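# Stow earphones in chest drawer and close it

## Task

Place the coiled earphones inside the small chest's open drawer, then push that drawer shut; the chest must still be standing upright at the end.

## Robot and tools

Robot: two Franka FR3 seven-joint arms, left_arm and right_arm, each with a Robotiq 140 two-finger gripper whose fingers are rigid (they do not fold). Bases: left_arm at (-0.058, +0.407, +0.035) m, right_arm at (-0.037, -0.309, +0.035) m. A camera stand is fixed behind the arms.

Frame: every pose, velocity and offset uses the scene frame. Its origin is at table-top height, midway between the two nominal bases. +x points out over the table, +z points up, and left_arm is on the +y side (image left/right do not match arm names). The gripper's fingers point along its own +z and close along its own y. end_effector_position is the spot between the pads when closed; fingertips extend about 33 mm past it at small openings and about 9 mm when wide open. Reported positions may be off by a few cm.

Row layout (used by execute_actions and move): 18 numbers, each in [-1, 1], always covering both arms. Order: left dx, dy, dz, rx, ry, rz, left gripper position, force_limit, speed, then the same nine for the right arm. dx/dy/dz/rx/ry/rz are offsets, not poses: they are measured from that arm's Hand target at the start of the action (or move), along scene axes. 1.0 equals 0.6 m for translation or 180 degrees for rotation; rx, ry, rz form a single rotation vector, turning about the Hand target position. A translation longer than 1.0 is shortened. Sending six zeros re-commands the current Hand target; repeating a nonzero offset moves further again.

Gripper numbers are absolute settings, not offsets. position: +1 fully open (140 mm), about -0.8 pads touch, -1 closes until blocked. force_limit: -1 is gentle (about 14 N), 0 about 40 N, +1 about 58 N; speed: -1 about 30 mm/s, 0 about 140, +1 about 250. Fast closes grip much harder. Both start at +1. To keep a gripper unchanged, resend its previous three numbers; a 0 is a real command. To grip, send -1 and confirm object_status 2. Codes: 0 moving, 1 blocked while opening, 2 blocked while closing, 3 reached target or pads met. To tighten, raise force_limit and nudge position (-1 to -0.98); to loosen, open then reclose slowly. position_measured is in counts: 3 open, ~75 = 100 mm, 139 = 60 mm, 200 = 20 mm, 230 pads closed.

Tools:
- execute_actions(actions, cameras): actions is a list of actions; each action is up to 15 rows, one per 1/30 s step; a short table repeats its last row to fill 15 steps. Every row in an action is relative to that action's starting Hand target. Images appear only when actions is empty or cameras requests them.
- move(target, speed, blend, blocking, cameras): straight-line path toward one row or a list of up to 15 rows, all offsets from the same starting Hand targets. speed in m/s, 0.002 to 2 (default 0.25); rotation capped at twice that in rad/s and at 2.5 rad/s. blend in metres rounds corners (0 stops at each). Total time capped at 10 s. No obstacle avoidance. blocking=false returns after about 0.5 s while motion continues. Result adds a move: line with an ending (done, off_target, moving, held, fault) and limits (paced = pose clipped, held = steps withheld).
- wait(seconds 0 to 10), stop() brakes a running move, zoom_image(camera, region [x0,y0,x1,y1] pixels, at most 504x504) on cam_high, cam_left_wrist or cam_right_wrist, clear_fault(arm) after a reported fault, read_manual(section), finished_scene(scene = this scene's number), which is irreversible.

Controller: each step, the commanded pose is clipped to within 70 mm and 16 degrees of the measured pose. Hand target in results is the last commanded (clipped) pose and is the base for the next offsets. The gripper may rest short of it; resend or add the remaining distance. To stop pressing into something, command the target back past the gripper. Big wrist turns can swing the elbow.

Results show end_effector_position (m) and quat_wxyz, Hand target, Tool commands, joint positions/velocities, joint torques, external joint torques (pushback estimate), and Flange force along gripper axes (includes held weight; noisy). MOTOR HOT warns of overheating; over-temperature braking lasts 30 to 60 s or more. Cameras: cam_high 504x504, wrist cameras 672x504.

Avoid: contact torque reaching joint limits (35/35/32/30/12/12/12 N m) or 40 N on an arm (held weight counts) causes a fault stop; so do joint range overruns and excess joint speed. Never let the grippers or arms press each other or close on the other gripper. Do not drop the earphones, release them while moving, slam the drawer, knock the chest over, or let anything leave the table. Avoid hard grips on parts still resting on something and hard hits on fixed or heavy objects. Loose objects may be nudged occasionally.

Each tool is called after "Call:" as name(argument=value, ...), one argument or row to a line, values as JSON.

## Session

Call:
execute_actions(
  actions=[],
)

Scene clock: 0.00 s.
left_arm: end_effector_position=(+0.3906, +0.3534, +0.3040) position_measured=3 object_status=3 end_effector_quat_wxyz=(-0.104, +0.774, -0.462, -0.421) | right_arm: end_effector_position=(+0.5086, -0.3611, +0.2859) position_measured=3 object_status=3 end_effector_quat_wxyz=(+0.657, +0.632, +0.406, +0.058)
Joint positions: left_arm=[-0.32 0.467 -0.031 -1.437 0.367 1.075 -0.844] | right_arm=[0.274 0.011 0.155 -2.572 -1.668 1.783 -1.044]
Joint velocities: within noise
Joint torques (N m): no reading
External joint torques (N m): no reading
Flange force (N): no reading
Hand target: left_arm +0.3906, +0.3534, +0.3040; -0.104, +0.774, -0.462, -0.421 | right_arm +0.5086, -0.3611, +0.2859; +0.657, +0.632, +0.406, +0.058
Tool commands: left_gripper/position=+1.0 left_gripper/force_limit=+1.0 left_gripper/speed=+1.0 right_gripper/position=+1.0 right_gripper/force_limit=+1.0 right_gripper/speed=+1.0
camera_calibration:
cam_left_wrist: T_world_to_cam=[[-0.802398, -0.554172, 0.221475, 0.450136], [-0.0399313, 0.420134, 0.906583, -0.404157], [-0.595452, 0.718597, -0.359244, 0.229469], [0, 0, 0, 1]] pos_world=[0.481688, 0.254357, 0.349144]
cam_right_wrist: T_world_to_cam=[[0.437809, 0.169359, 0.882973, -0.403825], [-0.834551, -0.288768, 0.469187, 0.188577], [0.334436, -0.942301, 0.0149133, -0.371105], [0, 0, 0, 1]] pos_world=[0.458286, -0.226846, 0.273623]

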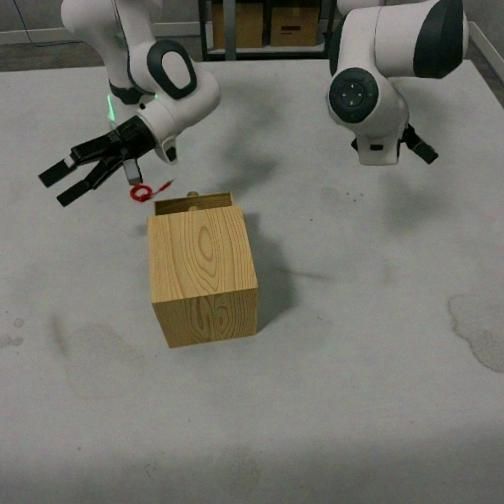

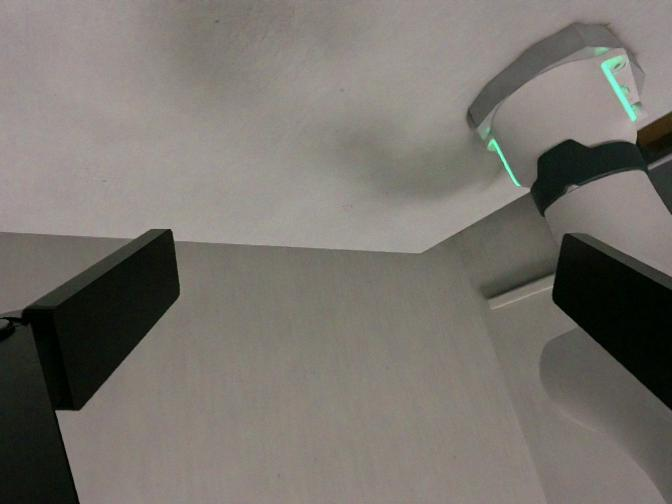

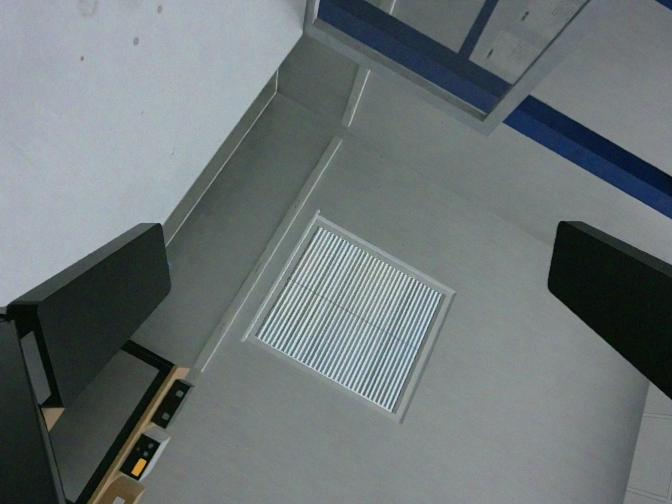

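Call:
zoom_image(
  camera="cam_high",
  region=[110, 160, 280, 360],
)

Scaled by 2.520 from the camera's 504x504 image, which has a finer 720x720 frame.

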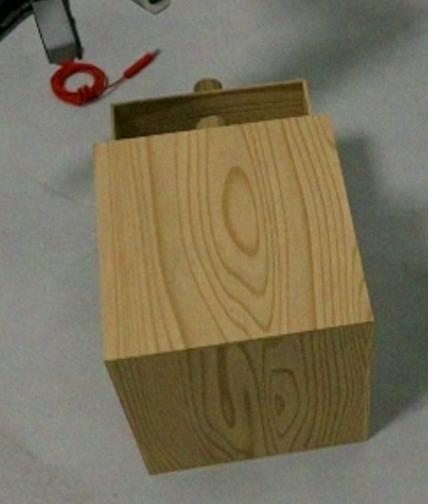

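Call:
move(
  target=[0,0,0,0,0,0,1,1,1,-0.33,0.1,0.03,0.479,0.042,-0.296,1,1,1],
  speed=0.3,
  cameras=["all"],
)

Scene clock: 37.73 s.
left_arm: end_effector_position=(+0.3906, +0.3534, +0.3040) position_measured=3 object_status=3 end_effector_quat_wxyz=(-0.104, +0.774, -0.462, -0.421) | right_arm: end_effector_position=(+0.3123, -0.3019, +0.3041) position_measured=3 object_status=3 end_effector_quat_wxyz=(+0.001, +1.000, -0.003, +0.002)
Joint positions: left_arm=[-0.32 0.467 -0.031 -1.437 0.367 1.075 -0.844] | right_arm=[0.369 -0.702 -0.32 -2.557 -0.217 1.878 -1.343]
Joint velocities: left_arm=[within noise] | right_arm=[0.003 0 -0.004 0 0.001 -0.004 0.001]
Joint torques (N m): left_arm=[0.25 -42.37 1.28 23.11 1.76 -0.17 0.07] | right_arm=[0.66 -8.14 3.78 25.42 1.16 2.49 -0.32]
External joint torques (N m): left_arm=[0.19 2.75 0.71 0.75 -0.09 -0.01 0.07] | right_arm=[0.65 -0.44 -0.97 0.95 0.35 -0.19 -0.32]
Flange force (N): left_arm=[6.0 -8.1 -10.2] | right_arm=[1.9 1.3 -2.6]
Hand target: left_arm +0.3906, +0.3534, +0.3040; -0.104, +0.774, -0.462, -0.421 | right_arm +0.3106, -0.3011, +0.3039; -0.001, +1.000, -0.001, +0.000
Off the commanded pose: left_arm 0.000 m, 0 deg | right_arm 0.002 m, 0 deg.
move: done
camera_calibration:
cam_left_wrist: T_world_to_cam=[[-0.802398, -0.554172, 0.221475, 0.450136], [-0.0399313, 0.420134, 0.906583, -0.404157], [-0.595452, 0.718597, -0.359244, 0.229469], [0, 0, 0, 1]] pos_world=[0.481688, 0.254357, 0.349144]
cam_right_wrist: T_world_to_cam=[[-0.0220236, -0.999615, -0.0168637, -0.279556], [-0.941255, 0.0150464, 0.337361, 0.198457], [-0.336977, 0.023303, -0.941224, 0.54207], [0, 0, 0, 1]] pos_world=[0.363307, -0.295067, 0.438543]

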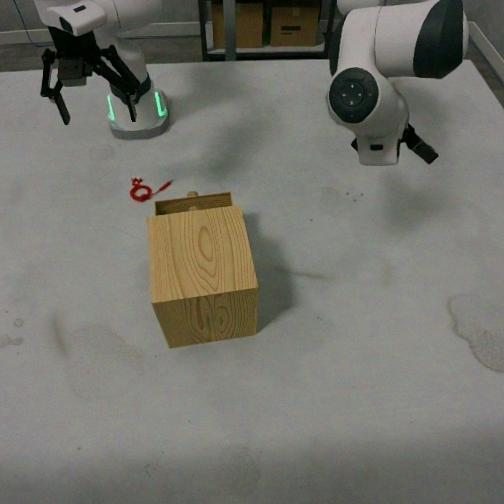

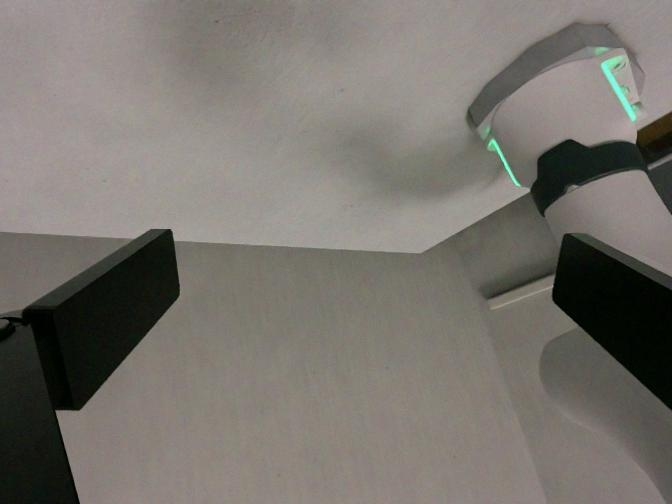

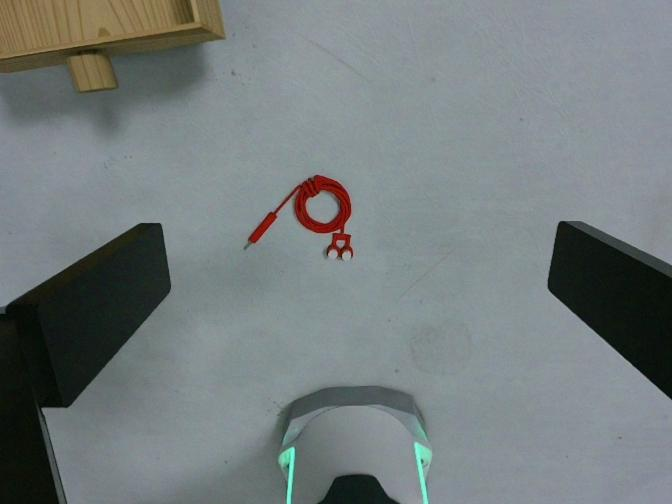

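Call:
move(
  target=[0,0,0,0,0,0,1,1,1,0.2,0.302,0.1,0,0,0.042,-0.78,-1,0],
  speed=0.25,
  cameras=["cam_high","cam_right_wrist"],
)

Scene clock: 92.50 s.
left_arm: end_effector_position=(+0.3906, +0.3534, +0.3040) position_measured=3 object_status=3 end_effector_quat_wxyz=(-0.104, +0.774, -0.462, -0.421) | right_arm: end_effector_position=(+0.4315, -0.1195, +0.3651) position_measured=227 object_status=3 end_effector_quat_wxyz=(-0.001, +0.998, +0.070, +0.003)
Joint positions: left_arm=[-0.32 0.467 -0.031 -1.437 0.367 1.075 -0.844] | right_arm=[0.566 -0.19 -0.199 -1.995 -0.039 1.816 -1.296]
Joint velocities: left_arm=[within noise] | right_arm=[0 0 0 0.001 0 -0.004 0]
Joint torques (N m): left_arm=[0.22 -42.36 1.23 23.1 1.74 -0.18 0.07] | right_arm=[-0.01 -24.76 0.81 26.87 1.09 2.42 -0.07]
External joint torques (N m): left_arm=[0.28 2.64 0.75 0.77 -0.09 -0.03 0.07] | right_arm=[-0.09 0.92 -0.31 1.88 0.26 -0.26 -0.07]
Flange force (N): left_arm=[5.7 -8.0 -10.1] | right_arm=[9.1 -1.8 -5.1]
Hand target: left_arm +0.3906, +0.3534, +0.3040; -0.104, +0.774, -0.462, -0.421 | right_arm +0.4306, -0.1199, +0.3639; -0.001, +0.998, +0.065, +0.000
Off the commanded pose: left_arm 0.000 m, 0 deg | right_arm 0.002 m, 1 deg.
move: done
camera_calibration:
cam_right_wrist: T_world_to_cam=[[0.123134, -0.992196, -0.0196063, -0.154311], [-0.934187, -0.122556, 0.335075, 0.268653], [-0.334863, -0.0229434, -0.941987, 0.629184], [0, 0, 0, 1]] pos_world=[0.480664, -0.105746, 0.499639]
Images, in order (width x height): cam_high 504x504, cam_right_wrist 672x504.

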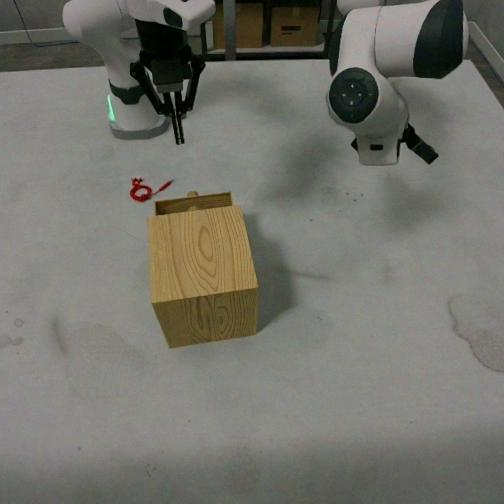

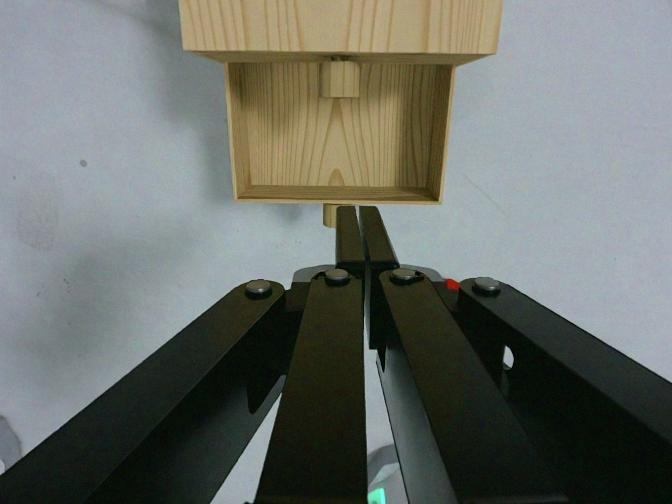

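Call:
move(
  target=[
    [0,0,0,0,0,0,1,1,1,-0.253,-0.23,0,0,0,-0.364,-0.4,-1,0],
    [0,0,0,0,0,0,1,1,1,-0.253,-0.23,-0.4,0,0,-0.364,-0.4,-1,0],
  ],
  speed=0.25,
  blend=0.05,
  cameras=["cam_right_wrist"],
)

Call:
zoom_image(
  camera="cam_right_wrist",
  region=[250, 80, 500, 267],
)

Scene clock: 127.70 s.
left_arm: end_effector_position=(+0.3906, +0.3534, +0.3040) position_measured=3 object_status=3 end_effector_quat_wxyz=(-0.104, +0.774, -0.462, -0.421) | right_arm: end_effector_position=(+0.2777, -0.2581, +0.1240) position_measured=179 object_status=3 end_effector_quat_wxyz=(+0.001, +0.877, -0.481, +0.000)
Joint positions: left_arm=[-0.32 0.467 -0.031 -1.437 0.367 1.075 -0.844] | right_arm=[0.058 -0.496 0.08 -2.943 0.057 2.447 -0.447]
Joint velocities: left_arm=[within noise] | right_arm=[0.001 0 0.001 -0.001 0.001 0.004 0.001]
Joint torques (N m): left_arm=[0.25 -42.36 1.24 23.11 1.75 -0.17 0.12] | right_arm=[-0.31 -10.54 -0.68 22.57 0.75 2.97 0.11]
External joint torques (N m): left_arm=[0.02 3.12 0.53 0.55 -0.13 -0.01 0.12] | right_arm=[-0.29 0.75 0.46 1.61 0.26 0.36 0.11]
Flange force (N): left_arm=[6.6 -8.2 -10.2] | right_arm=[2.5 -7.7 2.3]
Hand target: left_arm +0.3906, +0.3534, +0.3040; -0.104, +0.774, -0.462, -0.421 | right_arm +0.2788, -0.2579, +0.1239; +0.000, +0.874, -0.485, +0.001
Off the commanded pose: left_arm 0.000 m, 0 deg | right_arm 0.001 m, 1 deg.
move: done
camera_calibration:
cam_right_wrist: T_world_to_cam=[[-0.852088, -0.523117, -0.0171557, 0.113863], [-0.496881, 0.798181, 0.340611, 0.304267], [-0.164486, 0.298755, -0.940048, 0.382883], [0, 0, 0, 1]] pos_world=[0.311185, -0.297685, 0.258245]
Images, in order (width x height): cam_right_wrist 672x504.

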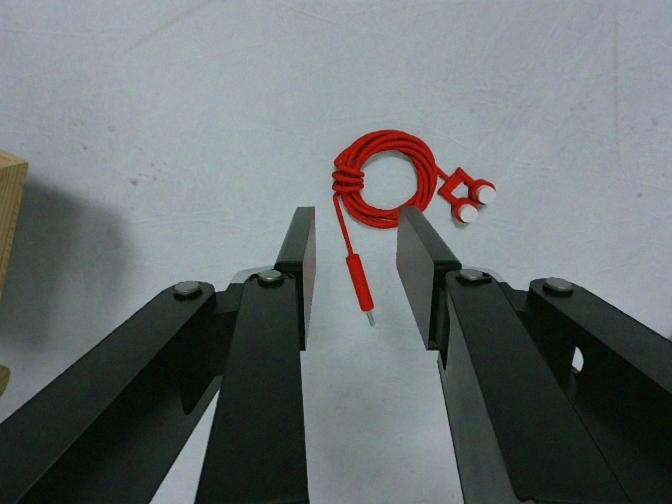

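Scaled by 2.016 from the camera's 672x504 image, which has a finer 960x720 frame.

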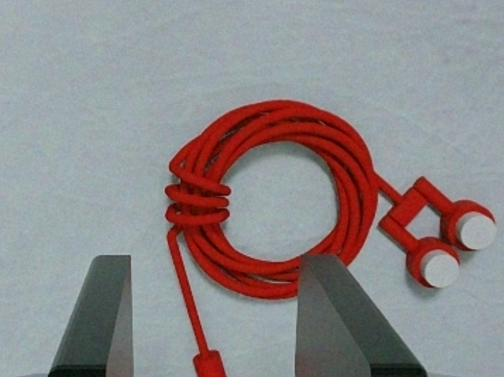

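Call:
move(
  target=[0,0,0,0,0,0,1,1,1,0.0097,-0.0083,-0.13,0,0,0,-0.47,-1,0],
  speed=0.12,
  cameras=["cam_right_wrist"],
)

Call:
zoom_image(
  camera="cam_right_wrist",
  region=[250, 130, 500, 317],
)

Scene clock: 139.10 s.
left_arm: end_effector_position=(+0.3906, +0.3534, +0.3040) position_measured=3 object_status=3 end_effector_quat_wxyz=(-0.104, +0.774, -0.462, -0.421) | right_arm: end_effector_position=(+0.2835, -0.2627, +0.0461) position_measured=188 object_status=3 end_effector_quat_wxyz=(+0.000, +0.875, -0.485, -0.001)
Joint positions: left_arm=[-0.32 0.467 -0.031 -1.437 0.367 1.075 -0.844] | right_arm=[0.037 -0.188 0.082 -2.963 0.044 2.775 -0.447]
Joint velocities: left_arm=[within noise] | right_arm=[0.002 0.001 0 0 -0.001 0.004 0.001]
Joint torques (N m): left_arm=[0.27 -42.33 1.28 23.09 1.73 -0.18 0.07] | right_arm=[-0.27 -16.1 -0.04 17.26 -0.1 2.95 -0.21]
External joint torques (N m): left_arm=[0.22 2.77 0.71 0.74 -0.11 -0.02 0.07] | right_arm=[-0.25 1 0.43 1.28 -0.38 0.32 -0.21]
Flange force (N): left_arm=[6.0 -8.1 -10.3] | right_arm=[3.3 -6.1 5.9]
Hand target: left_arm +0.3906, +0.3534, +0.3040; -0.104, +0.774, -0.462, -0.421 | right_arm +0.2846, -0.2629, +0.0459; +0.000, +0.874, -0.485, +0.001
Off the commanded pose: left_arm 0.000 m, 0 deg | right_arm 0.001 m, 0 deg.
move: done
camera_calibration:
cam_right_wrist: T_world_to_cam=[[-0.856481, -0.51587, -0.0178624, 0.118294], [-0.490011, 0.801696, 0.342305, 0.336344], [-0.162265, 0.301931, -0.939419, 0.312177], [0, 0, 0, 1]] pos_world=[0.316784, -0.302877, 0.180245]
Images, in order (width x height): cam_right_wrist 672x504.

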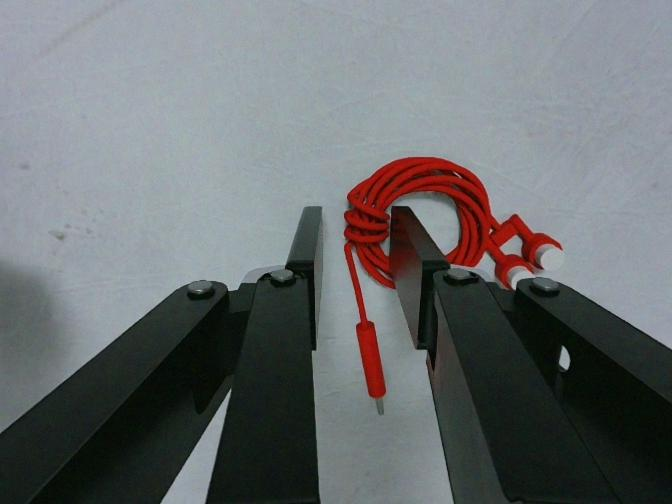

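Scaled by 2.016 from the camera's 672x504 image, which has a finer 960x720 frame.

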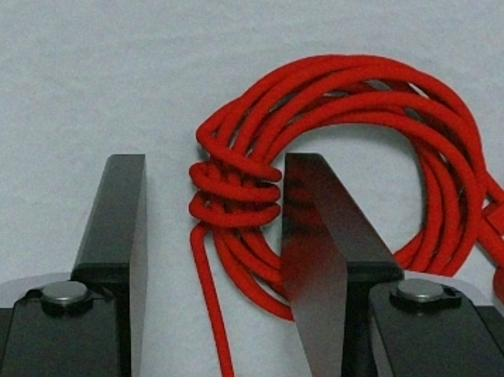

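Call:
move(
  target=[
    [0,0,0,0,0,0,1,1,1,-0.0017,-0.0102,0,0,0,0,-0.47,-1,0],
    [0,0,0,0,0,0,1,1,1,-0.0017,-0.0102,-0.0185,0,0,0,-0.47,-1,0],
  ],
  speed=0.04,
  cameras=["cam_right_wrist"],
)

Call:
zoom_image(
  camera="cam_right_wrist",
  region=[250, 130, 500, 317],
)

Scene clock: 148.83 s.
left_arm: end_effector_position=(+0.3906, +0.3534, +0.3040) position_measured=3 object_status=3 end_effector_quat_wxyz=(-0.104, +0.774, -0.462, -0.421) | right_arm: end_effector_position=(+0.2831, -0.2685, +0.0353) position_measured=188 object_status=3 end_effector_quat_wxyz=(+0.000, +0.873, -0.487, +0.000)
Joint positions: left_arm=[-0.32 0.467 -0.031 -1.437 0.367 1.075 -0.844] | right_arm=[0.029 -0.144 0.07 -2.967 0.032 2.823 -0.451]
Joint velocities: left_arm=[within noise] | right_arm=[0.001 0.001 0.002 0 0.001 0.005 0]
Joint torques (N m): left_arm=[0.23 -42.38 1.24 23.13 1.75 -0.18 0.08] | right_arm=[-0.06 -16.78 -0.84 15.96 -0.09 2.97 -0.29]
External joint torques (N m): left_arm=[0.35 2.93 0.8 0.66 -0.09 -0.03 0.08] | right_arm=[-0.09 1.09 -0.55 0.73 -0.33 0.31 -0.29]
Flange force (N): left_arm=[6.1 -8.4 -10.2] | right_arm=[4.0 -3.6 6.3]
Hand target: left_arm +0.3906, +0.3534, +0.3040; -0.104, +0.774, -0.462, -0.421 | right_arm +0.2836, -0.2690, +0.0348; +0.000, +0.874, -0.485, +0.001
Off the commanded pose: left_arm 0.000 m, 0 deg | right_arm 0.001 m, 0 deg.
move: done
camera_calibration:
cam_right_wrist: T_world_to_cam=[[-0.85905, -0.511556, -0.0185372, 0.116632], [-0.486277, 0.804218, 0.341714, 0.344073], [-0.159898, 0.302564, -0.939621, 0.303161], [0, 0, 0, 1]] pos_world=[0.315983, -0.308771, 0.169444]
Images, in order (width x height): cam_right_wrist 672x504.

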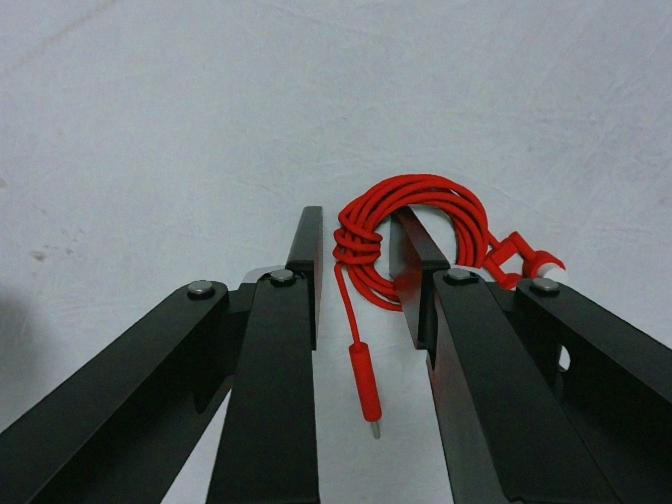

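Scaled by 2.016 from the camera's 672x504 image, which has a finer 960x720 frame.

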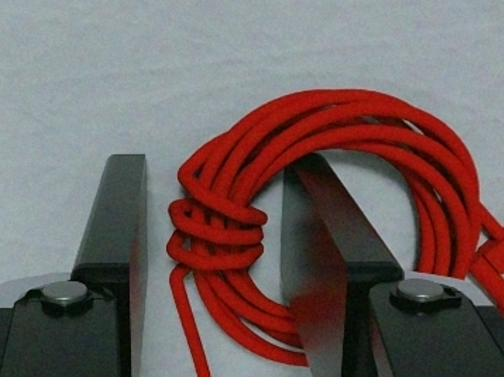

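Call:
move(
  target=[
    [0,0,0,0,0,0,1,1,1,-0.0025,0.004,0.001,0,0,0,-0.47,-1,-1],
    [0,0,0,0,0,0,1,1,1,-0.0025,0.004,0,0,0,0,-1,-0.5,-1],
  ],
  speed=0.03,
  cameras=["cam_right_wrist"],
)

Call:
wait(
  seconds=0.7,
  cameras=["cam_right_wrist"],
)

Call:
zoom_image(
  camera="cam_right_wrist",
  region=[250, 130, 500, 317],
)

Scene clock: 159.20 s.
left_arm: end_effector_position=(+0.3906, +0.3534, +0.3040) position_measured=3 object_status=3 end_effector_quat_wxyz=(-0.104, +0.774, -0.462, -0.421) | right_arm: end_effector_position=(+0.2830, -0.2669, +0.0353) position_measured=216 object_status=0 end_effector_quat_wxyz=(-0.001, +0.875, -0.485, +0.001)
Joint positions: left_arm=[-0.32 0.467 -0.031 -1.437 0.367 1.075 -0.844] | right_arm=[0.031 -0.145 0.073 -2.969 0.032 2.826 -0.451]
Joint torques (N m): left_arm=[0.24 -42.4 1.3 23.13 1.75 -0.17 0.07] | right_arm=[0.42 -16.58 -0.01 14.97 0.22 2.51 -0.2]
External joint torques (N m): left_arm=[0.2 2.73 0.74 0.74 -0.1 -0.02 0.07] | right_arm=[0.44 1.16 0.33 -0.16 -0.03 -0.13 -0.2]
Flange force (N): left_arm=[5.9 -8.1 -10.2] | right_arm=[0.3 -2.5 4.4]
Hand target: left_arm +0.3906, +0.3534, +0.3040; -0.104, +0.774, -0.462, -0.421 | right_arm +0.2821, -0.2666, +0.0348; +0.000, +0.874, -0.485, +0.001
Off the commanded pose: left_arm 0.000 m, 0 deg | right_arm 0.001 m, 0 deg.
move: done
camera_calibration:
cam_right_wrist: T_world_to_cam=[[-0.856121, -0.516368, -0.0205004, 0.115359], [-0.491649, 0.801636, 0.34009, 0.343597], [-0.159178, 0.301237, -0.940169, 0.302105], [0, 0, 0, 1]] pos_world=[0.315779, -0.306877, 0.169541]
Images, in order (width x height): cam_right_wrist 672x504.

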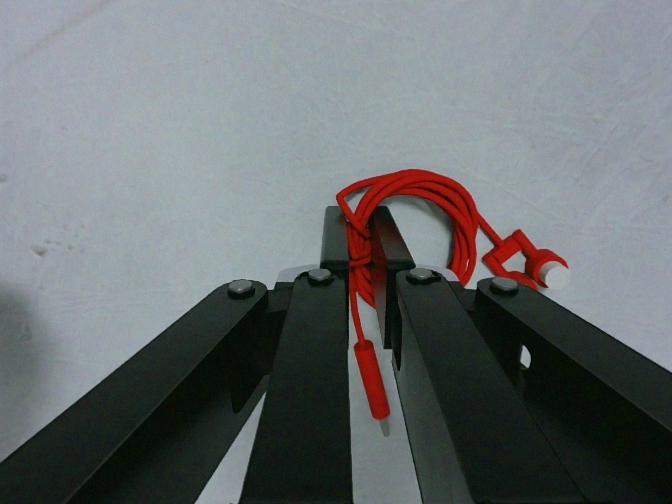

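Scene clock: 159.90 s.
left_arm: end_effector_position=(+0.3906, +0.3534, +0.3040) position_measured=3 object_status=3 end_effector_quat_wxyz=(-0.104, +0.774, -0.462, -0.421) | right_arm: end_effector_position=(+0.2830, -0.2669, +0.0353) position_measured=216 object_status=2 end_effector_quat_wxyz=(-0.001, +0.875, -0.485, +0.001)
Joint positions: left_arm=[-0.32 0.467 -0.031 -1.437 0.367 1.075 -0.844] | right_arm=[0.031 -0.145 0.073 -2.969 0.032 2.826 -0.451]
Joint torques (N m): left_arm=[0.23 -42.36 1.3 23.11 1.74 -0.18 0.09] | right_arm=[0.38 -16.57 0.08 14.97 0.22 2.52 -0.19]
External joint torques (N m): left_arm=[0.12 2.97 0.68 0.63 -0.12 -0.03 0.09] | right_arm=[0.43 1.17 0.45 -0.09 -0.03 -0.11 -0.19]
Flange force (N): left_arm=[6.3 -8.2 -10.3] | right_arm=[0.2 -2.8 4.6]
Hand target: left_arm +0.3906, +0.3534, +0.3040; -0.104, +0.774, -0.462, -0.421 | right_arm +0.2821, -0.2666, +0.0348; +0.000, +0.874, -0.485, +0.001
Tool commands: left_gripper/position=+1.0 left_gripper/force_limit=+1.0 left_gripper/speed=+1.0 right_gripper/position=-1.0 right_gripper/force_limit=-0.5 right_gripper/speed=-1.0
Off the commanded pose: left_arm 0.000 m, 0 deg | right_arm 0.001 m, 0 deg.
wait: 0.70 s; at rest by 0.17 s
camera_calibration:
cam_right_wrist: T_world_to_cam=[[-0.856121, -0.516368, -0.0205004, 0.115359], [-0.491649, 0.801636, 0.34009, 0.343597], [-0.159178, 0.301237, -0.940169, 0.302105], [0, 0, 0, 1]] pos_world=[0.315779, -0.306877, 0.169541]
Images, in order (width x height): cam_right_wrist 672x504.

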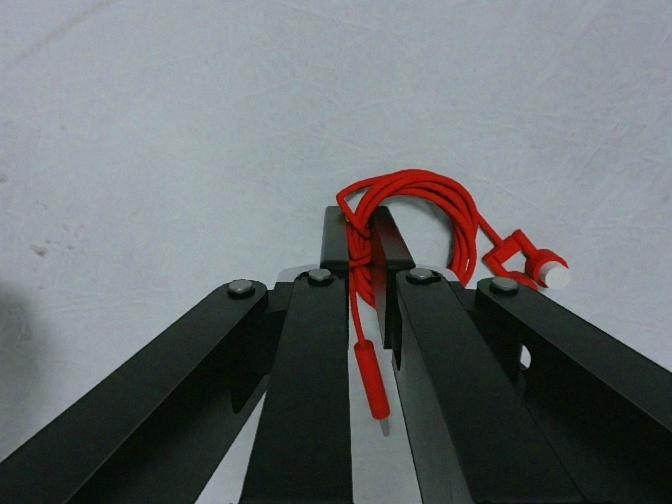

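Scaled by 2.016 from the camera's 672x504 image, which has a finer 960x720 frame.

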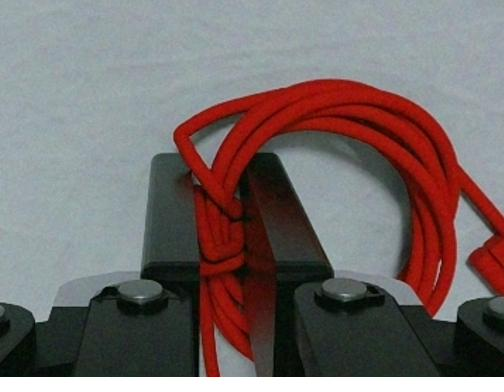

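Call:
move(
  target=[
    [0,0,0,0,0,0,1,1,1,0,0,0.04,0,0,0,-1,-0.5,-1],
    [0,0,0,0,0,0,1,1,1,0,0,0.042,0,0,0,-0.98,0.3,-1],
    [0,0,0,0,0,0,1,1,1,0,0,0.2,0,0,0,-0.98,0.3,-1],
  ],
  speed=0.05,
  cameras=["cam_high","cam_right_wrist"],
)

Scene clock: 173.20 s.
left_arm: end_effector_position=(+0.3906, +0.3534, +0.3040) position_measured=3 object_status=3 end_effector_quat_wxyz=(-0.104, +0.774, -0.462, -0.421) | right_arm: end_effector_position=(+0.2824, -0.2666, +0.1540) position_measured=218 object_status=2 end_effector_quat_wxyz=(-0.001, +0.873, -0.488, +0.001)
Joint positions: left_arm=[-0.32 0.467 -0.031 -1.437 0.367 1.075 -0.844] | right_arm=[0.049 -0.568 0.053 -2.903 0.04 2.338 -0.451]
Joint velocities: left_arm=[within noise] | right_arm=[0.001 -0.001 0 0.001 0.002 -0.004 0]
Joint torques (N m): left_arm=[0.25 -42.35 1.29 23.08 1.73 -0.17 0.1] | right_arm=[0.68 -10.76 -1.44 23.87 0.46 2.59 -0.28]
External joint torques (N m): left_arm=[0.2 2.85 0.72 0.67 -0.12 -0.02 0.1] | right_arm=[0.69 -0.55 -0.41 1.5 -0.1 -0.05 -0.28]
Flange force (N): left_arm=[6.1 -8.2 -10.1] | right_arm=[1.0 -1.5 -3.5]
Hand target: left_arm +0.3906, +0.3534, +0.3040; -0.104, +0.774, -0.462, -0.421 | right_arm +0.2821, -0.2666, +0.1548; +0.000, +0.874, -0.485, +0.001
Off the commanded pose: left_arm 0.000 m, 0 deg | right_arm 0.001 m, 0 deg.
move: done
camera_calibration:
cam_right_wrist: T_world_to_cam=[[-0.859686, -0.510412, -0.0204705, 0.120003], [-0.48594, 0.804799, 0.340824, 0.30187], [-0.157486, 0.302949, -0.939904, 0.413521], [0, 0, 0, 1]] pos_world=[0.314979, -0.30697, 0.288242]
Images, in order (width x height): cam_high 504x504, cam_right_wrist 672x504.

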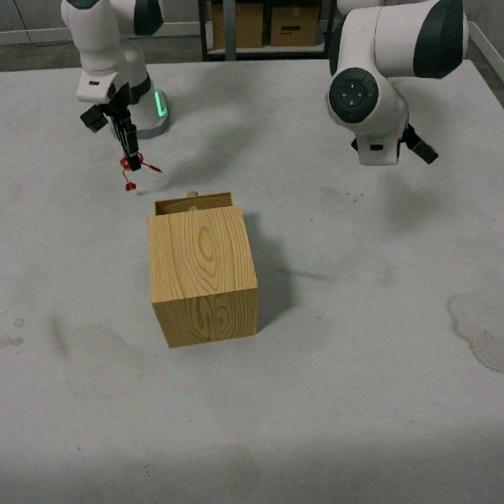

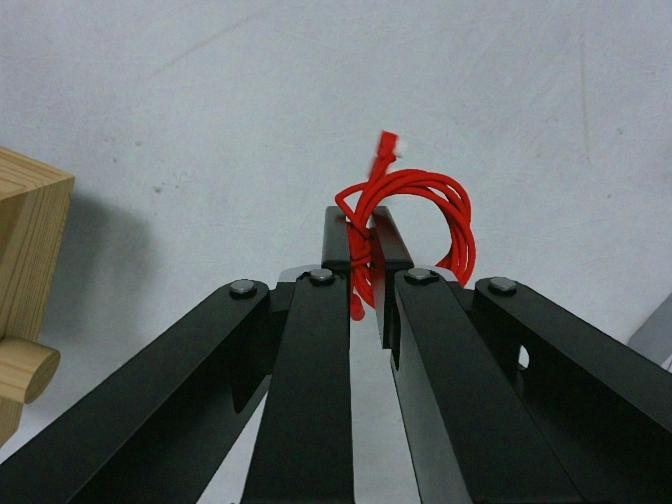

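Call:
move(
  target=[0,0,0,0,0,0,1,1,1,0,0,0.34,0,0,-0.25,-0.98,0.3,-1],
  speed=0.1,
)

Call:
move(
  target=[0,0,0,0,0,0,1,1,1,0.28,0.214,0,0,0,-0.386,-0.98,0.3,-1],
  speed=0.12,
  cameras=["cam_high","cam_right_wrist"],
)

Call:
zoom_image(
  camera="cam_high",
  region=[110, 100, 280, 270],
)

Scene clock: 184.30 s.
left_arm: end_effector_position=(+0.3906, +0.3534, +0.3040) position_measured=3 object_status=3 end_effector_quat_wxyz=(-0.104, +0.774, -0.462, -0.421) | right_arm: end_effector_position=(+0.2827, -0.2672, +0.3579) position_measured=218 object_status=2 end_effector_quat_wxyz=(+0.000, -0.626, +0.780, -0.001)
Joint positions: left_arm=[-0.32 0.467 -0.031 -1.437 0.367 1.075 -0.844] | right_arm=[-0.31 -0.8 0.295 -2.478 0.209 1.698 0.125]
Joint velocities: left_arm=[within noise] | right_arm=[0.002 0 0 -0.001 0 -0.001 0.006]
Joint torques (N m): left_arm=[0.24 -42.38 1.27 23.11 1.74 -0.17 0.08] | right_arm=[-0.26 -5.07 -5.68 26.16 1.07 2.33 0.01]
External joint torques (N m): left_arm=[0.38 3 0.83 0.61 -0.1 -0.02 0.08] | right_arm=[-0.25 -0.87 0.62 1.91 0.34 -0.25 0.01]
Flange force (N): left_arm=[6.2 -8.5 -10.1] | right_arm=[-2.1 -0.6 -5.1]
Hand target: left_arm +0.3906, +0.3534, +0.3040; -0.104, +0.774, -0.462, -0.421 | right_arm +0.2821, -0.2666, +0.3588; +0.000, -0.622, +0.783, -0.001
Off the commanded pose: left_arm 0.000 m, 0 deg | right_arm 0.001 m, 1 deg.
move: done

Scene clock: 190.50 s.
left_arm: end_effector_position=(+0.3906, +0.3534, +0.3040) position_measured=3 object_status=3 end_effector_quat_wxyz=(-0.104, +0.774, -0.462, -0.421) | right_arm: end_effector_position=(+0.4506, -0.1389, +0.3589) position_measured=218 object_status=2 end_effector_quat_wxyz=(+0.000, -0.069, +0.998, -0.001)
Joint positions: left_arm=[-0.32 0.467 -0.031 -1.437 0.367 1.075 -0.844] | right_arm=[-1.24 -0.667 1.201 -1.927 0.615 1.636 1.294]
Joint velocities: left_arm=[within noise] | right_arm=[0.001 0.001 -0.002 0.001 0 -0.001 0.006]
Joint torques (N m): left_arm=[0.23 -42.35 1.27 23.13 1.74 -0.17 0.07] | right_arm=[-0.3 10.02 -18.19 21.85 1.13 2.28 -0.07]
External joint torques (N m): left_arm=[0.16 2.79 0.7 0.75 -0.1 -0.02 0.07] | right_arm=[-0.24 -1.39 0.86 1.84 0.33 -0.2 -0.07]
Flange force (N): left_arm=[6.1 -8.2 -10.4] | right_arm=[-7.3 2.8 -3.0]
Hand target: left_arm +0.3906, +0.3534, +0.3040; -0.104, +0.774, -0.462, -0.421 | right_arm +0.4501, -0.1382, +0.3588; +0.000, -0.065, +0.998, -0.001
Off the commanded pose: left_arm 0.000 m, 0 deg | right_arm 0.001 m, 0 deg.
move: done
camera_calibration:
cam_right_wrist: T_world_to_cam=[[-0.122526, 0.992269, -0.0197493, 0.210275], [0.931658, 0.121855, 0.342293, -0.523222], [0.342053, 0.0235402, -0.939386, 0.329785], [0, 0, 0, 1]] pos_world=[0.400424, -0.152655, 0.493043]
Images, in order (width x height): cam_high 504x504, cam_right_wrist 672x504.

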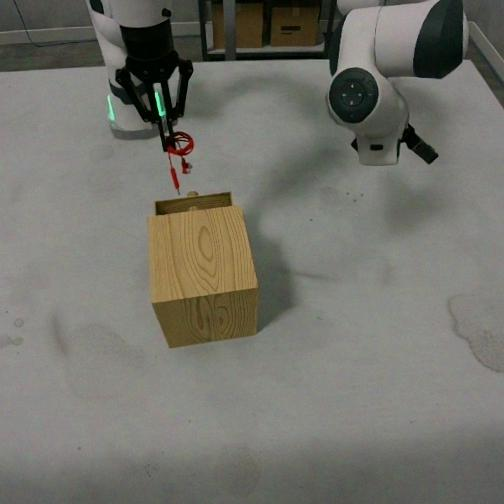

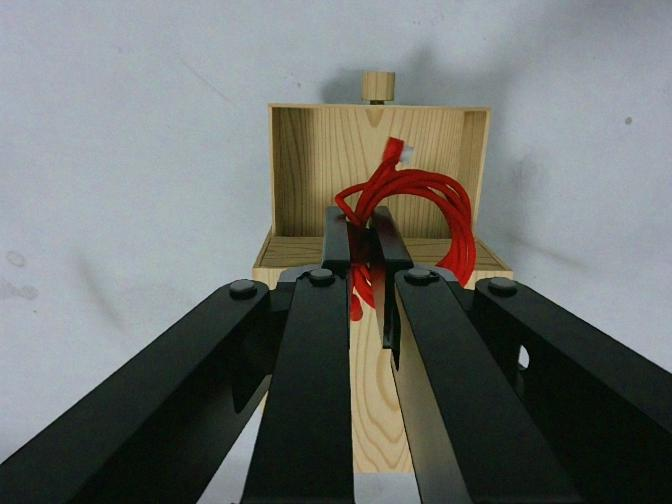

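Scaled by 2.965 from the camera's 504x504 image, which has a finer 720x720 frame.

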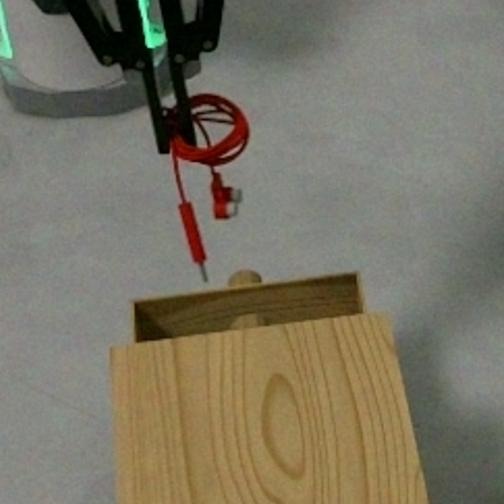

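Call:
move(
  target=[0,0,0,0,0,0,1,1,1,-0.006,0.006,-0.265,0,0,0,-0.98,0.3,-1],
  speed=0.08,
  cameras=["cam_high","cam_right_wrist"],
)

Call:
zoom_image(
  camera="cam_high",
  region=[110, 100, 280, 270],
)

Call:
zoom_image(
  camera="cam_right_wrist",
  region=[150, 0, 550, 300],
)

Scene clock: 206.67 s.
left_arm: end_effector_position=(+0.3906, +0.3534, +0.3040) position_measured=3 object_status=3 end_effector_quat_wxyz=(-0.104, +0.774, -0.462, -0.421) | right_arm: end_effector_position=(+0.4456, -0.1343, +0.2001) position_measured=218 object_status=2 end_effector_quat_wxyz=(-0.002, -0.063, +0.998, -0.002)
Joint positions: left_arm=[-0.32 0.467 -0.031 -1.437 0.367 1.075 -0.844] | right_arm=[-1.293 -0.7 1.456 -2.205 0.766 1.974 1.245]
Joint velocities: left_arm=[within noise] | right_arm=[-0.002 0 0 -0.002 0 0.003 -0.002]
Joint torques (N m): left_arm=[0.22 -42.39 1.3 23.11 1.74 -0.17 0.06] | right_arm=[-0.23 14.1 -19.28 19.6 0.91 2.76 -0.35]
External joint torques (N m): left_arm=[0.34 3.04 0.85 0.56 -0.1 -0.03 0.06] | right_arm=[-0.2 -0.22 0.78 1.02 0.18 0.29 -0.35]
Flange force (N): left_arm=[6.2 -8.4 -9.9] | right_arm=[-6.6 0.7 2.0]
Hand target: left_arm +0.3906, +0.3534, +0.3040; -0.104, +0.774, -0.462, -0.421 | right_arm +0.4465, -0.1346, +0.1998; +0.000, -0.065, +0.998, -0.001
Off the commanded pose: left_arm 0.000 m, 0 deg | right_arm 0.001 m, 0 deg.
move: done
camera_calibration:
cam_right_wrist: T_world_to_cam=[[-0.109349, 0.993762, -0.0218865, 0.196733], [0.934517, 0.110283, 0.338402, -0.466788], [0.338705, 0.0165507, -0.940747, 0.183015], [0, 0, 0, 1]] pos_world=[0.395745, -0.147057, 0.334439]
Images, in order (width x height): cam_high 504x504, cam_right_wrist 672x504.

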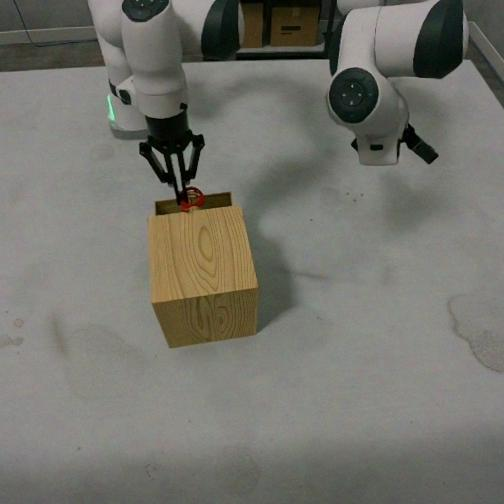

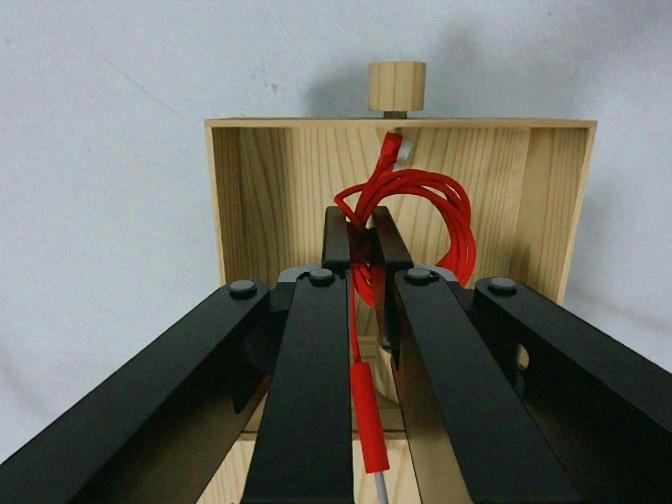

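Scaled by 2.965 from the camera's 504x504 image, which has a finer 720x720 frame.

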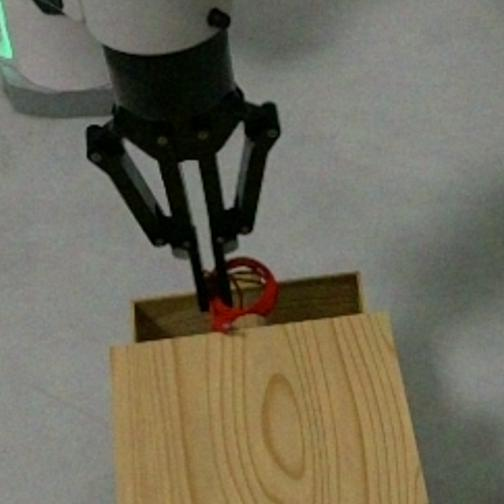

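Scaled by 1.260 from the camera's 672x504 image, which has a finer 960x720 frame.

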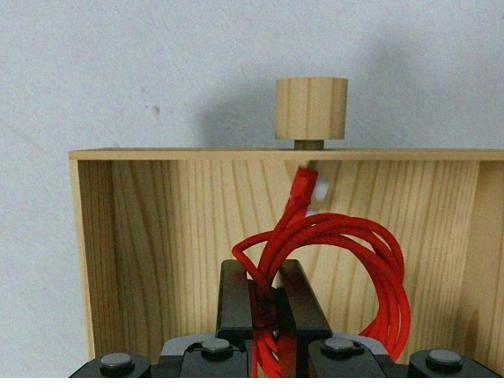

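Call:
move(
  target=[0,0,0,0,0,0,1,1,1,-0.077,-0.009,0.005,0,0,0,-0.98,0.3,-1],
  speed=0.05,
  cameras=["cam_high","cam_right_wrist"],
)

Call:
zoom_image(
  camera="cam_high",
  region=[110, 100, 280, 270],
)

Scene clock: 221.20 s.
left_arm: end_effector_position=(+0.3906, +0.3534, +0.3040) position_measured=3 object_status=3 end_effector_quat_wxyz=(-0.104, +0.774, -0.462, -0.421) | right_arm: end_effector_position=(+0.4003, -0.1397, +0.2028) position_measured=218 object_status=2 end_effector_quat_wxyz=(-0.001, -0.063, +0.998, +0.000)
Joint positions: left_arm=[-0.32 0.467 -0.031 -1.437 0.367 1.075 -0.844] | right_arm=[-1.083 -0.729 1.296 -2.348 0.771 1.975 1.24]
Joint torques (N m): left_arm=[0.23 -42.37 1.26 23.11 1.74 -0.19 0.08] | right_arm=[0.51 8.84 -19.37 20 0.71 2.49 -0.36]
External joint torques (N m): left_arm=[0.15 2.85 0.66 0.69 -0.11 -0.03 0.08] | right_arm=[0.46 -0.45 -0.31 1.38 -0.02 0.01 -0.36]
Flange force (N): left_arm=[6.1 -8.1 -10.3] | right_arm=[-0.4 0.8 -2.9]
Hand target: left_arm +0.3906, +0.3534, +0.3040; -0.104, +0.774, -0.462, -0.421 | right_arm +0.4003, -0.1400, +0.2028; +0.000, -0.065, +0.998, -0.001
Off the commanded pose: left_arm 0.000 m, 0 deg | right_arm 0.000 m, 0 deg.
move: done
camera_calibration:
cam_right_wrist: T_world_to_cam=[[-0.108948, 0.993873, -0.0186224, 0.196374], [0.934125, 0.108769, 0.339971, -0.425257], [0.339913, 0.0196435, -0.940252, 0.200916], [0, 0, 0, 1]] pos_world=[0.350344, -0.152862, 0.337143]
Images, in order (width x height): cam_high 504x504, cam_right_wrist 672x504.

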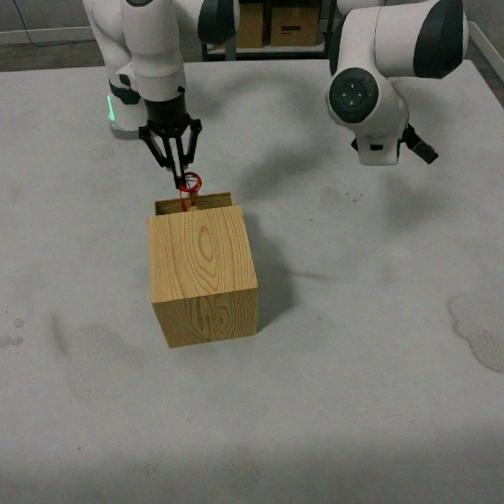

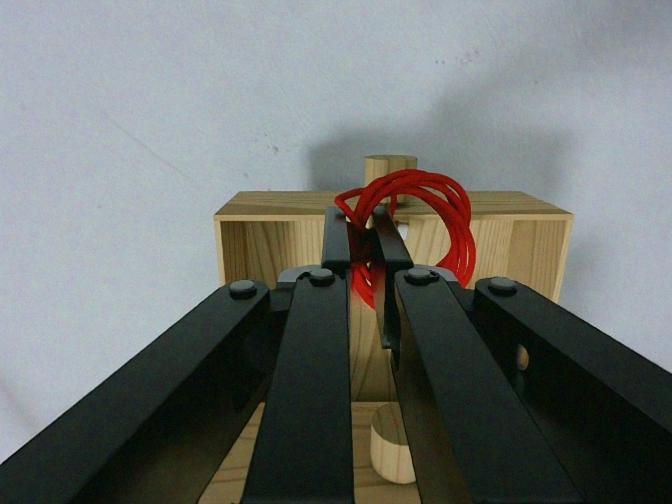

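Scaled by 2.965 from the camera's 504x504 image, which has a finer 720x720 frame.

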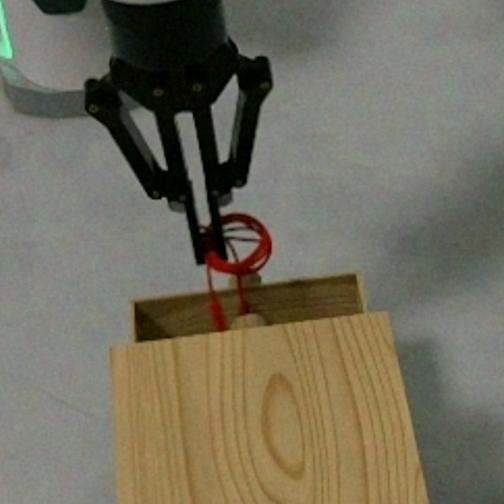

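Call:
move(
  target=[
    [0,0,0,0,0,0,1,1,1,0.04,0.004,-0.055,0,0,0,-0.98,0.3,-1],
    [0,0,0,0,0,0,1,1,1,0.065,0.008,-0.09,0,0,0,-0.98,0.3,-1],
  ],
  speed=0.05,
  blend=0.01,
  cameras=["cam_high","cam_right_wrist"],
)

Call:
zoom_image(
  camera="cam_high",
  region=[110, 100, 280, 270],
)

Scene clock: 229.20 s.
left_arm: end_effector_position=(+0.3906, +0.3534, +0.3040) position_measured=3 object_status=3 end_effector_quat_wxyz=(-0.104, +0.774, -0.462, -0.421) | right_arm: end_effector_position=(+0.4377, -0.1360, +0.1483) position_measured=218 object_status=2 end_effector_quat_wxyz=(-0.002, -0.062, +0.998, -0.002)
Joint positions: left_arm=[-0.32 0.467 -0.031 -1.437 0.367 1.075 -0.844] | right_arm=[-1.338 -0.686 1.574 -2.278 0.817 2.096 1.224]
Joint velocities: left_arm=[within noise] | right_arm=[0 0.001 0.001 0 0.001 0.004 -0.001]
Joint torques (N m): left_arm=[0.27 -42.36 1.26 23.12 1.75 -0.16 0.05] | right_arm=[-0.37 15.97 -18.58 19.45 0.98 2.7 -0.28]
External joint torques (N m): left_arm=[0.09 3.07 0.59 0.6 -0.11 0 0.05] | right_arm=[-0.4 0.32 0.72 1.89 0.3 0.26 -0.28]
Flange force (N): left_arm=[6.6 -8.3 -10.3] | right_arm=[-10.1 1.0 2.7]
Hand target: left_arm +0.3906, +0.3534, +0.3040; -0.104, +0.774, -0.462, -0.421 | right_arm +0.4393, -0.1352, +0.1488; +0.000, -0.065, +0.998, -0.001
Off the commanded pose: left_arm 0.000 m, 0 deg | right_arm 0.002 m, 0 deg.
move: done
camera_calibration:
cam_right_wrist: T_world_to_cam=[[-0.108292, 0.99386, -0.0227078, 0.196089], [0.935148, 0.109592, 0.33688, -0.441885], [0.3373, 0.0152463, -0.941274, 0.137603], [0, 0, 0, 1]] pos_world=[0.388049, -0.148556, 0.282837]
Images, in order (width x height): cam_high 504x504, cam_right_wrist 672x504.

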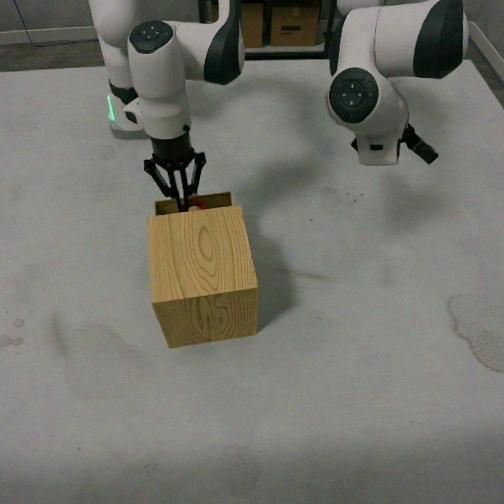

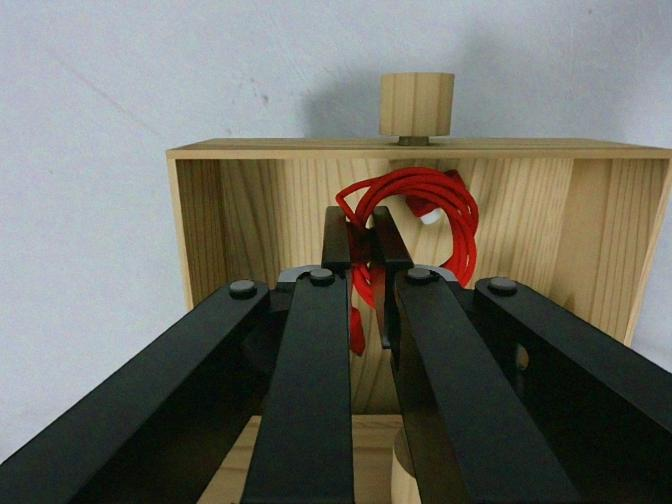

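Scaled by 2.965 from the camera's 504x504 image, which has a finer 720x720 frame.

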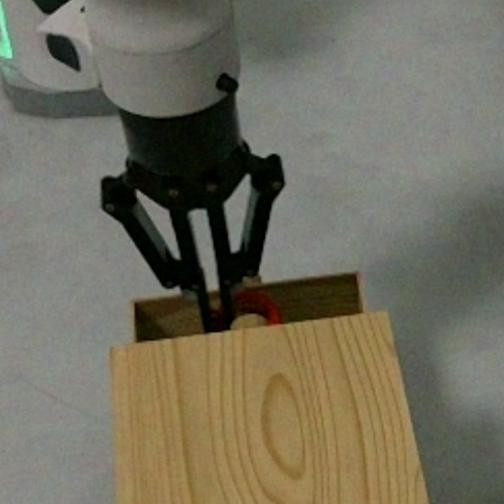

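Call:
move(
  target=[0,0,0,0,0,0,1,1,1,0,0,-0.03,0,0,0,-0.98,0.3,-1],
  speed=0.03,
  cameras=["cam_right_wrist"],
)

Scene clock: 235.97 s.
left_arm: end_effector_position=(+0.3906, +0.3534, +0.3040) position_measured=3 object_status=3 end_effector_quat_wxyz=(-0.104, +0.774, -0.462, -0.421) | right_arm: end_effector_position=(+0.4385, -0.1351, +0.1310) position_measured=218 object_status=2 end_effector_quat_wxyz=(-0.002, -0.063, +0.998, -0.002)
Joint positions: left_arm=[-0.32 0.467 -0.031 -1.437 0.367 1.075 -0.844] | right_arm=[-1.374 -0.686 1.63 -2.286 0.841 2.135 1.212]
Joint velocities: left_arm=[within noise] | right_arm=[-0.001 0 0.001 -0.001 -0.001 0.005 0]
Joint torques (N m): left_arm=[0.22 -42.4 1.25 23.09 1.75 -0.18 0.09] | right_arm=[-0.23 16.55 -18.46 18.28 0.97 2.76 -0.29]
External joint torques (N m): left_arm=[0.3 3 0.78 0.58 -0.1 -0.03 0.09] | right_arm=[-0.32 -0.25 0.77 1.02 0.3 0.29 -0.29]
Flange force (N): left_arm=[6.2 -8.3 -9.9] | right_arm=[-7.0 0.5 3.9]
Hand target: left_arm +0.3906, +0.3534, +0.3040; -0.104, +0.774, -0.462, -0.421 | right_arm +0.4393, -0.1352, +0.1308; +0.000, -0.065, +0.998, -0.001
Off the commanded pose: left_arm 0.000 m, 0 deg | right_arm 0.001 m, 0 deg.
move: done
camera_calibration:
cam_right_wrist: T_world_to_cam=[[-0.109641, 0.993729, -0.0219653, 0.195371], [0.934556, 0.110587, 0.338194, -0.436629], [0.338502, 0.0165519, -0.94082, 0.12062], [0, 0, 0, 1]] pos_world=[0.388645, -0.147856, 0.265438]
Images, in order (width x height): cam_right_wrist 672x504.

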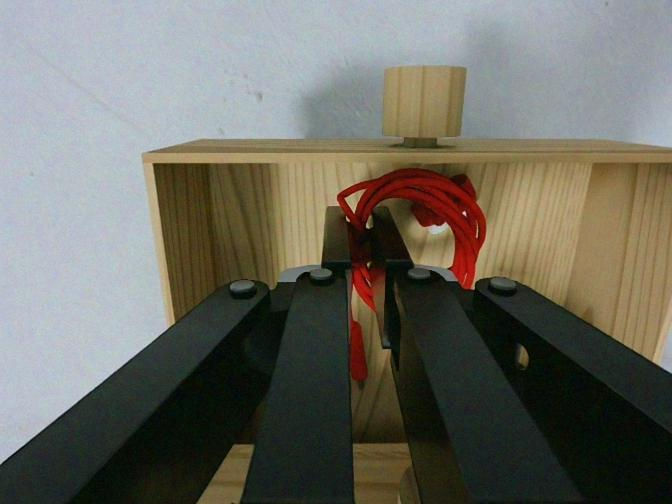

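Call:
move(
  target=[
    [0,0,0,0,0,0,1,1,1,0.006,0.001,-0.017,0,0,0,-0.98,0.3,-1],
    [0,0,0,0,0,0,1,1,1,0.006,0.001,-0.0165,0,0,0,-0.42,0.3,-1],
  ],
  speed=0.03,
  cameras=["cam_right_wrist"],
)

Scene clock: 244.37 s.
left_arm: end_effector_position=(+0.3906, +0.3534, +0.3040) position_measured=3 object_status=3 end_effector_quat_wxyz=(-0.104, +0.774, -0.462, -0.421) | right_arm: end_effector_position=(+0.4416, -0.1351, +0.1204) position_measured=182 object_status=0 end_effector_quat_wxyz=(-0.002, -0.062, +0.998, -0.002)
Joint positions: left_arm=[-0.32 0.467 -0.031 -1.437 0.367 1.075 -0.844] | right_arm=[-1.411 -0.686 1.674 -2.281 0.853 2.155 1.206]
Joint torques (N m): left_arm=[0.25 -42.38 1.24 23.08 1.74 -0.18 0.08] | right_arm=[-0.14 17.61 -18.61 18.68 0.66 2.72 -0.41]
External joint torques (N m): left_arm=[0.24 2.73 0.7 0.7 -0.11 -0.03 0.08] | right_arm=[-0.12 -0.31 0.65 1.76 0.01 0.26 -0.41]
Flange force (N): left_arm=[5.9 -8.0 -10.0] | right_arm=[-8.2 0.9 2.6]
Hand target: left_arm +0.3906, +0.3534, +0.3040; -0.104, +0.774, -0.462, -0.421 | right_arm +0.4429, -0.1346, +0.1209; +0.000, -0.065, +0.998, -0.001
Off the commanded pose: left_arm 0.000 m, 0 deg | right_arm 0.001 m, 0 deg.
move: done
camera_calibration:
cam_right_wrist: T_world_to_cam=[[-0.108551, 0.993861, -0.0213979, 0.194938], [0.934907, 0.109381, 0.337617, -0.436206], [0.337884, 0.0166435, -0.94104, 0.109875], [0, 0, 0, 1]] pos_world=[0.391848, -0.147858, 0.254839]
Images, in order (width x height): cam_right_wrist 672x504.

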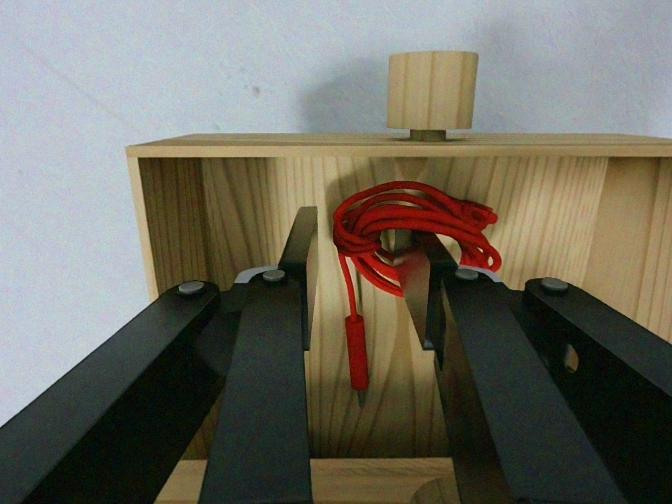

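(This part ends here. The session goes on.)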